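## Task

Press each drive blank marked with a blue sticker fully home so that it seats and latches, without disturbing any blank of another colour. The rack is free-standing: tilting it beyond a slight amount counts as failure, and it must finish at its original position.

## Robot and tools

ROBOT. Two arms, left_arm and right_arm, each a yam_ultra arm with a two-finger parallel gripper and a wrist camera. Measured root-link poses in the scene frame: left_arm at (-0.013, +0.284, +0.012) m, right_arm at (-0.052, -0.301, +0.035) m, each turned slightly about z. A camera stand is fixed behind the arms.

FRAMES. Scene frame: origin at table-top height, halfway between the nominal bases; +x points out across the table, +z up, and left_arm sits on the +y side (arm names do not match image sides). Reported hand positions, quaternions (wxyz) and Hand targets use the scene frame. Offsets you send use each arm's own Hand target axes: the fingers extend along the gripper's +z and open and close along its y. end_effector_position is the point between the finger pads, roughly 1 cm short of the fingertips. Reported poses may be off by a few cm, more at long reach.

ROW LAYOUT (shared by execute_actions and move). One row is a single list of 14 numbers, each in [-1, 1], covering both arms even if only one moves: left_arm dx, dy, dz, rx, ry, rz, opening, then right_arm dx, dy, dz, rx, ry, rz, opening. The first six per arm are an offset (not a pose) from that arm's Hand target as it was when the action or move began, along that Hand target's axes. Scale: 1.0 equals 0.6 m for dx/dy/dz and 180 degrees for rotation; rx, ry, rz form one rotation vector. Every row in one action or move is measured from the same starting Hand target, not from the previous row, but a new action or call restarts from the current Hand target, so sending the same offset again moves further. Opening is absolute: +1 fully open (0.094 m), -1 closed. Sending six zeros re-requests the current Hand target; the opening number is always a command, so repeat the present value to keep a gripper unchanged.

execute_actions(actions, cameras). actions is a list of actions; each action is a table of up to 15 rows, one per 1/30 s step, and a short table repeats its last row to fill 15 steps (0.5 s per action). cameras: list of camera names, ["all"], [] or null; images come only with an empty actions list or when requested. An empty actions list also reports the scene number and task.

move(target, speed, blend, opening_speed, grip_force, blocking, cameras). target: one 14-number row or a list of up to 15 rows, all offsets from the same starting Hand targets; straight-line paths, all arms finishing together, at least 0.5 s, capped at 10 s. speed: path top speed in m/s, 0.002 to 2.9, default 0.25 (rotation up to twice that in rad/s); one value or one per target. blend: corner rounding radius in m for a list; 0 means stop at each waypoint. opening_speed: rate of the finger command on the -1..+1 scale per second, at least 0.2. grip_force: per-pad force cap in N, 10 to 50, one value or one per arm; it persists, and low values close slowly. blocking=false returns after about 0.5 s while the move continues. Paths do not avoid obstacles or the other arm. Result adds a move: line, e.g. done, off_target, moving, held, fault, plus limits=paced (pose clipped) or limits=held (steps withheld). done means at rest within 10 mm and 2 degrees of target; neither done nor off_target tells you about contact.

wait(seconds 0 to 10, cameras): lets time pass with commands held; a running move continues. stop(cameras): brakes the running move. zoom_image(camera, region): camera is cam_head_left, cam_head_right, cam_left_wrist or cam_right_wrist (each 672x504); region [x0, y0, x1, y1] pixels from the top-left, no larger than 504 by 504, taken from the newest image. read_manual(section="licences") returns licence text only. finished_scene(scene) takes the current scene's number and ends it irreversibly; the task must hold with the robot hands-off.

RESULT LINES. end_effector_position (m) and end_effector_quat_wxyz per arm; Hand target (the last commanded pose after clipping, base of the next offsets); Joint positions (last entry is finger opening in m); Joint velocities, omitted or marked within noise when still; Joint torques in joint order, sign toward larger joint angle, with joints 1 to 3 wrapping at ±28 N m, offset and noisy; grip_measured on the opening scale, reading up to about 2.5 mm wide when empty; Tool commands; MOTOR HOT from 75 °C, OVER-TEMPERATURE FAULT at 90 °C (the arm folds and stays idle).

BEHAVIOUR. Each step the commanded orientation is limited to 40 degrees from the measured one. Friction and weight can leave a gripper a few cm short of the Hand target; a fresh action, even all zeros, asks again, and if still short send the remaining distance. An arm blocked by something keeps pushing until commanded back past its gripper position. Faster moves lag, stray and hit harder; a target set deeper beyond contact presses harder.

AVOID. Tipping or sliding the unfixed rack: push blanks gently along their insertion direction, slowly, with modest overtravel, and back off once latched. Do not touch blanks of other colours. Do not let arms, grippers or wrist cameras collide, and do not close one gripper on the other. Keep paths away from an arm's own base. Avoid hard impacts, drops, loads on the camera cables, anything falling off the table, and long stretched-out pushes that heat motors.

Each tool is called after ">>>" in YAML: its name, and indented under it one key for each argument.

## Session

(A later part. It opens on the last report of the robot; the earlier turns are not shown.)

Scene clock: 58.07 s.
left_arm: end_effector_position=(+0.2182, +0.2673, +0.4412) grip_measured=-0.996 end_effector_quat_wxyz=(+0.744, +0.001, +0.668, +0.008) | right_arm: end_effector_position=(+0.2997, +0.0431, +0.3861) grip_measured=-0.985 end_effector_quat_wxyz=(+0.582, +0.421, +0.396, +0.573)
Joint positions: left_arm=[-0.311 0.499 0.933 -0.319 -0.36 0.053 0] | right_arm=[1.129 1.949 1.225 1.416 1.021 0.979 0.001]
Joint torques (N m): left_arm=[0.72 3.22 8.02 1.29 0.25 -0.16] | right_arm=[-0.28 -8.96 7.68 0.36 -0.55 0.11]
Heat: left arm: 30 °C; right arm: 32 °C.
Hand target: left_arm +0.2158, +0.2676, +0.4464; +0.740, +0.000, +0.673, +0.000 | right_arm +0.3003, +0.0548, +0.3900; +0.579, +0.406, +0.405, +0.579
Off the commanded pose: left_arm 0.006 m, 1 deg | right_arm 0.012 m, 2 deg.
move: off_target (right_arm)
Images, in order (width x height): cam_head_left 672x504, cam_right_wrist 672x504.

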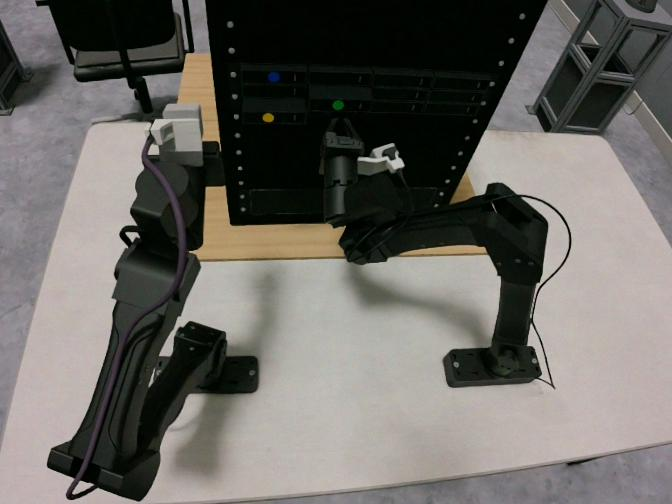

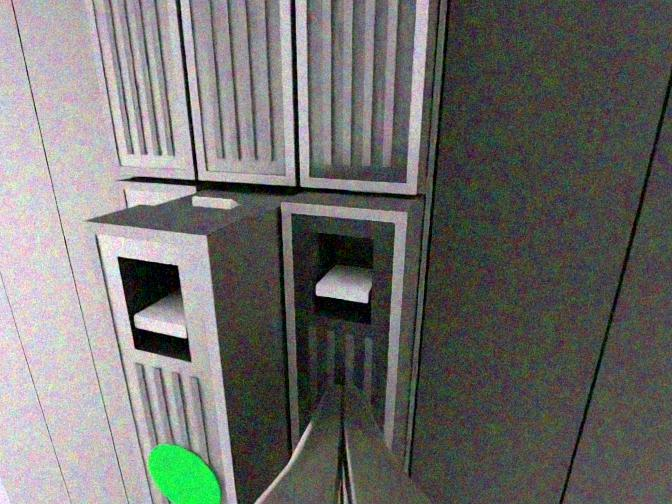

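>>> move:
  target: [0,0,0,0,0,0,-1,0,-0.0143,0.039,0,0,0,-1]
  speed: 0.05
  cameras: ["cam_head_left","cam_right_wrist"]

Scene clock: 59.83 s.
left_arm: end_effector_position=(+0.2182, +0.2673, +0.4412) grip_measured=-0.996 end_effector_quat_wxyz=(+0.744, +0.001, +0.668, +0.008) | right_arm: end_effector_position=(+0.3111, +0.0460, +0.3886) grip_measured=-0.985 end_effector_quat_wxyz=(+0.573, +0.421, +0.391, +0.584)
Joint positions: left_arm=[-0.311 0.499 0.933 -0.319 -0.36 0.053 0] | right_arm=[1.105 1.963 1.257 1.373 0.99 1.036 0.001]
Joint torques (N m): left_arm=[0.7 3.21 8.02 1.29 0.25 -0.15] | right_arm=[-1.74 -8.23 9.13 0.18 -0.64 0.11]
Heat: left arm: 30 °C; right arm: 32 °C.
Hand target: left_arm +0.2158, +0.2676, +0.4464; +0.740, +0.000, +0.673, +0.000 | right_arm +0.3253, +0.0548, +0.3899; +0.579, +0.406, +0.405, +0.579
Off the commanded pose: left_arm 0.006 m, 1 deg | right_arm 0.017 m, 3 deg.
move: off_target (right_arm)
Images, in order (width x height): cam_head_left 672x504, cam_right_wrist 672x504.

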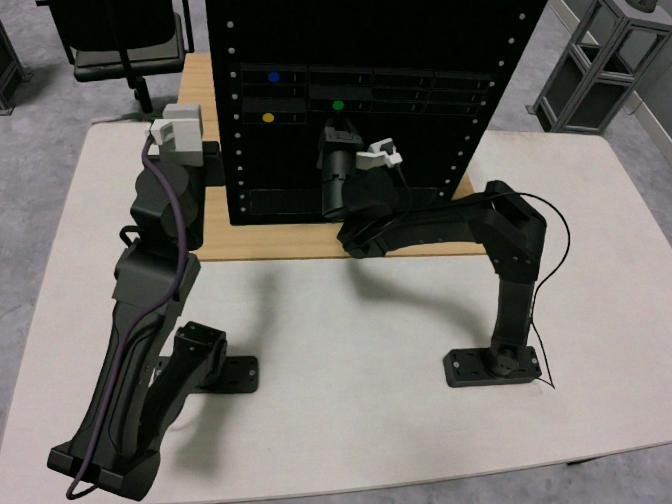

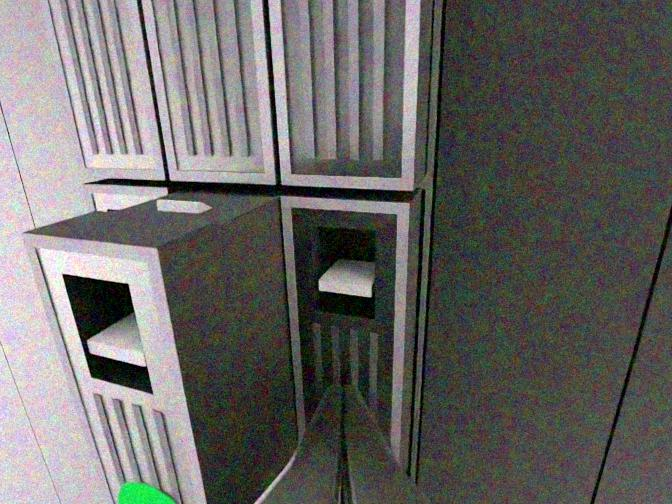

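>>> move:
  target: [0,0,0,0,0,0,-1,0,-0.0143,0.035,0,0,0,-1]
  speed: 0.05
  cameras: ["cam_head_left","cam_right_wrist"]

Scene clock: 61.50 s.
left_arm: end_effector_position=(+0.2182, +0.2673, +0.4412) grip_measured=-0.996 end_effector_quat_wxyz=(+0.744, +0.001, +0.668, +0.008) | right_arm: end_effector_position=(+0.3119, +0.0468, +0.3884) grip_measured=-0.985 end_effector_quat_wxyz=(+0.563, +0.430, +0.381, +0.594)
Joint positions: left_arm=[-0.311 0.499 0.933 -0.319 -0.36 0.053 0] | right_arm=[1.105 1.972 1.266 1.381 0.993 1.068 0.001]
Joint torques (N m): left_arm=[0.69 3.21 8.05 1.26 0.24 -0.15] | right_arm=[-5.76 -7.25 10.88 -0.24 -1.02 0.13]
Heat: left arm: 30 °C; right arm: 32 °C.
Hand target: left_arm +0.2158, +0.2676, +0.4464; +0.740, +0.000, +0.673, +0.000 | right_arm +0.3479, +0.0547, +0.3890; +0.579, +0.406, +0.405, +0.579
Off the commanded pose: left_arm 0.006 m, 1 deg | right_arm 0.037 m, 5 deg.
move: off_target (right_arm)
Images, in order (width x height): cam_head_left 672x504, cam_right_wrist 672x504.

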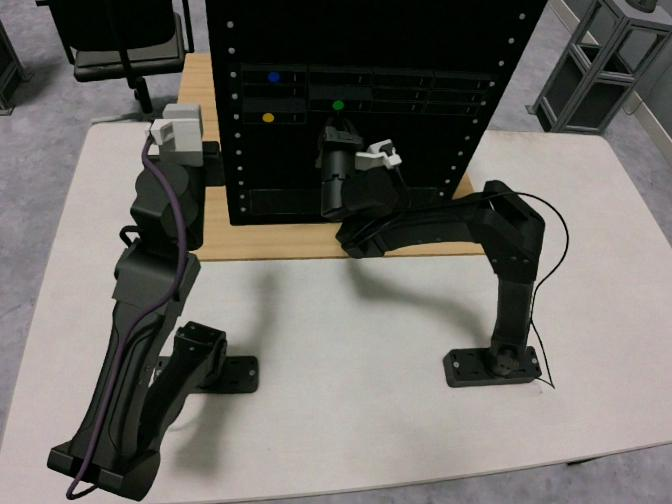

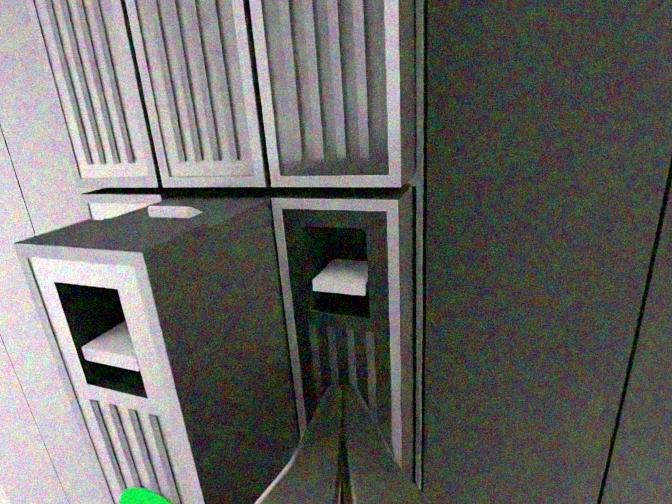

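>>> move:
  target: [0,0,0,0,0,0,-1,0,-0.007,0.018,0,0,0,-1]
  speed: 0.05

>>> move:
  target:
    - [0,0,0,0,0,0,-1,0,0.04,-0.1,0,0,0,-1]
    - [0,0,0,0,0,0,-1,0,0.08,-0.28,0,0,0,-1]
  blend: 0.02
  speed: 0.12
  cameras: ["all"]

>>> zoom_image:
  camera: "cam_head_right"
  region: [200, 40, 500, 240]

>>> zoom_image:
  camera: "cam_head_left"
  region: [220, 50, 420, 150]

Scene clock: 63.23 s.
left_arm: end_effector_position=(+0.2182, +0.2673, +0.4412) grip_measured=-0.996 end_effector_quat_wxyz=(+0.744, +0.001, +0.668, +0.008) | right_arm: end_effector_position=(+0.3122, +0.0471, +0.3882) grip_measured=-0.985 end_effector_quat_wxyz=(+0.558, +0.434, +0.376, +0.599)
Joint positions: left_arm=[-0.311 0.499 0.933 -0.319 -0.36 0.053 0] | right_arm=[1.105 1.975 1.269 1.382 0.995 1.085 0.001]
Joint torques (N m): left_arm=[0.76 3.23 8.05 1.28 0.24 -0.16] | right_arm=[-7.66 -6.79 11.58 -0.41 -1.2 0.15]
Heat: left arm: 30 °C; right arm: 32 °C.
Hand target: left_arm +0.2158, +0.2676, +0.4464; +0.740, +0.000, +0.673, +0.000 | right_arm +0.3595, +0.0547, +0.3887; +0.579, +0.406, +0.405, +0.579
Off the commanded pose: left_arm 0.006 m, 1 deg | right_arm 0.048 m, 6 deg.
move: off_target (right_arm)

Scene clock: 65.53 s.
left_arm: end_effector_position=(+0.2182, +0.2673, +0.4412) grip_measured=-0.996 end_effector_quat_wxyz=(+0.744, +0.001, +0.668, +0.008) | right_arm: end_effector_position=(+0.1864, +0.0701, +0.3609) grip_measured=-0.985 end_effector_quat_wxyz=(+0.550, +0.395, +0.477, +0.559)
Joint positions: left_arm=[-0.311 0.499 0.933 -0.319 -0.36 0.053 0] | right_arm=[1.429 1.846 1.047 1.507 1.207 0.812 0.001]
Joint torques (N m): left_arm=[0.75 3.23 7.98 1.28 0.24 -0.16] | right_arm=[-0.12 -10.84 4.56 1.3 -0.27 -0.18]
Heat: left arm: 30 °C; right arm: 32 °C.
Hand target: left_arm +0.2158, +0.2676, +0.4464; +0.740, +0.000, +0.673, +0.000 | right_arm +0.1852, +0.0549, +0.3766; +0.579, +0.406, +0.405, +0.579
Off the commanded pose: left_arm 0.006 m, 1 deg | right_arm 0.022 m, 9 deg.
joint sent to its limit (right arm) — joint 4 (wrist pitch), upper limit. The joint targets are off in position and orientation.
move: off_target (right_arm)

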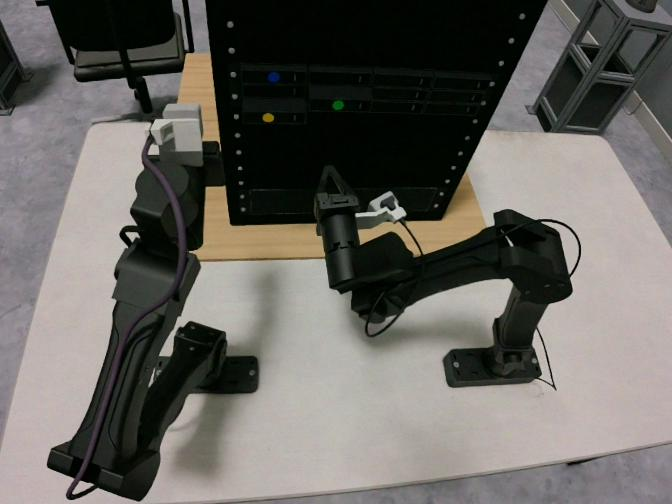

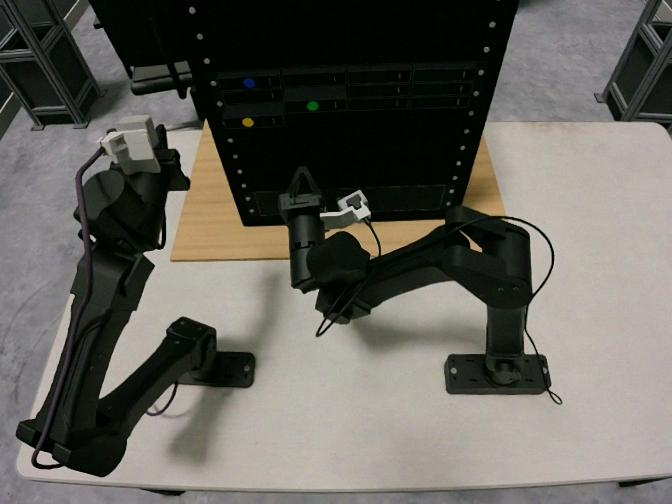

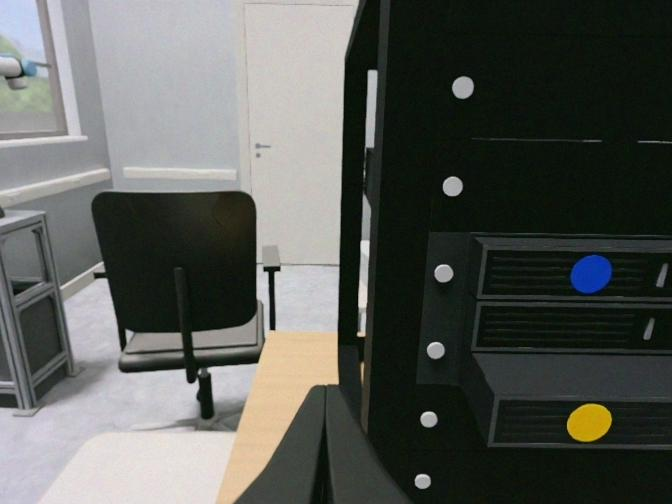

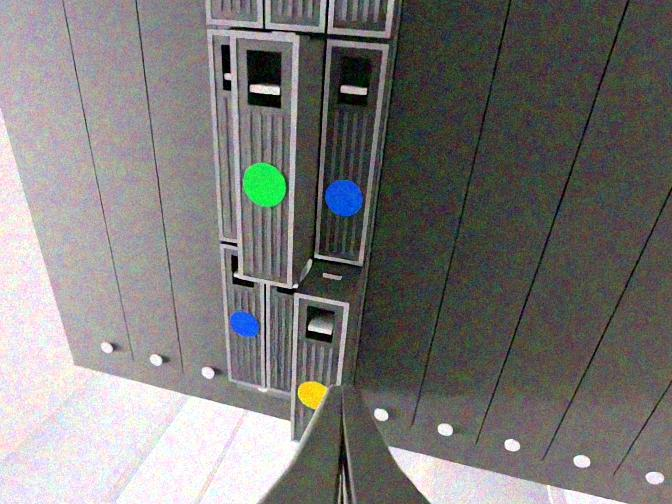

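Scaled by 1.680 from the camera's 672x504 image, which has a finer 960x720 frame.

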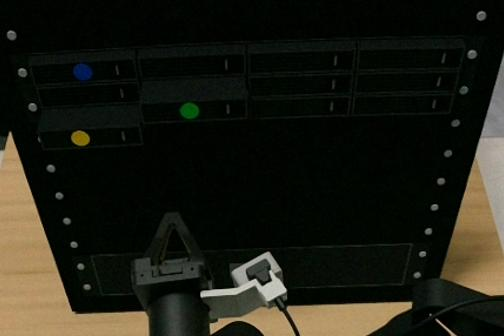

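Scaled by 2.520 from the camera's 672x504 image, which has a finer 960x720 frame.

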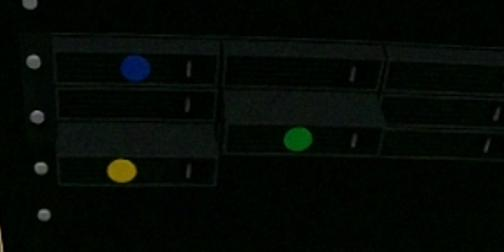

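>>> finished_scene:
  scene: 3

The scene is finished: the task was done.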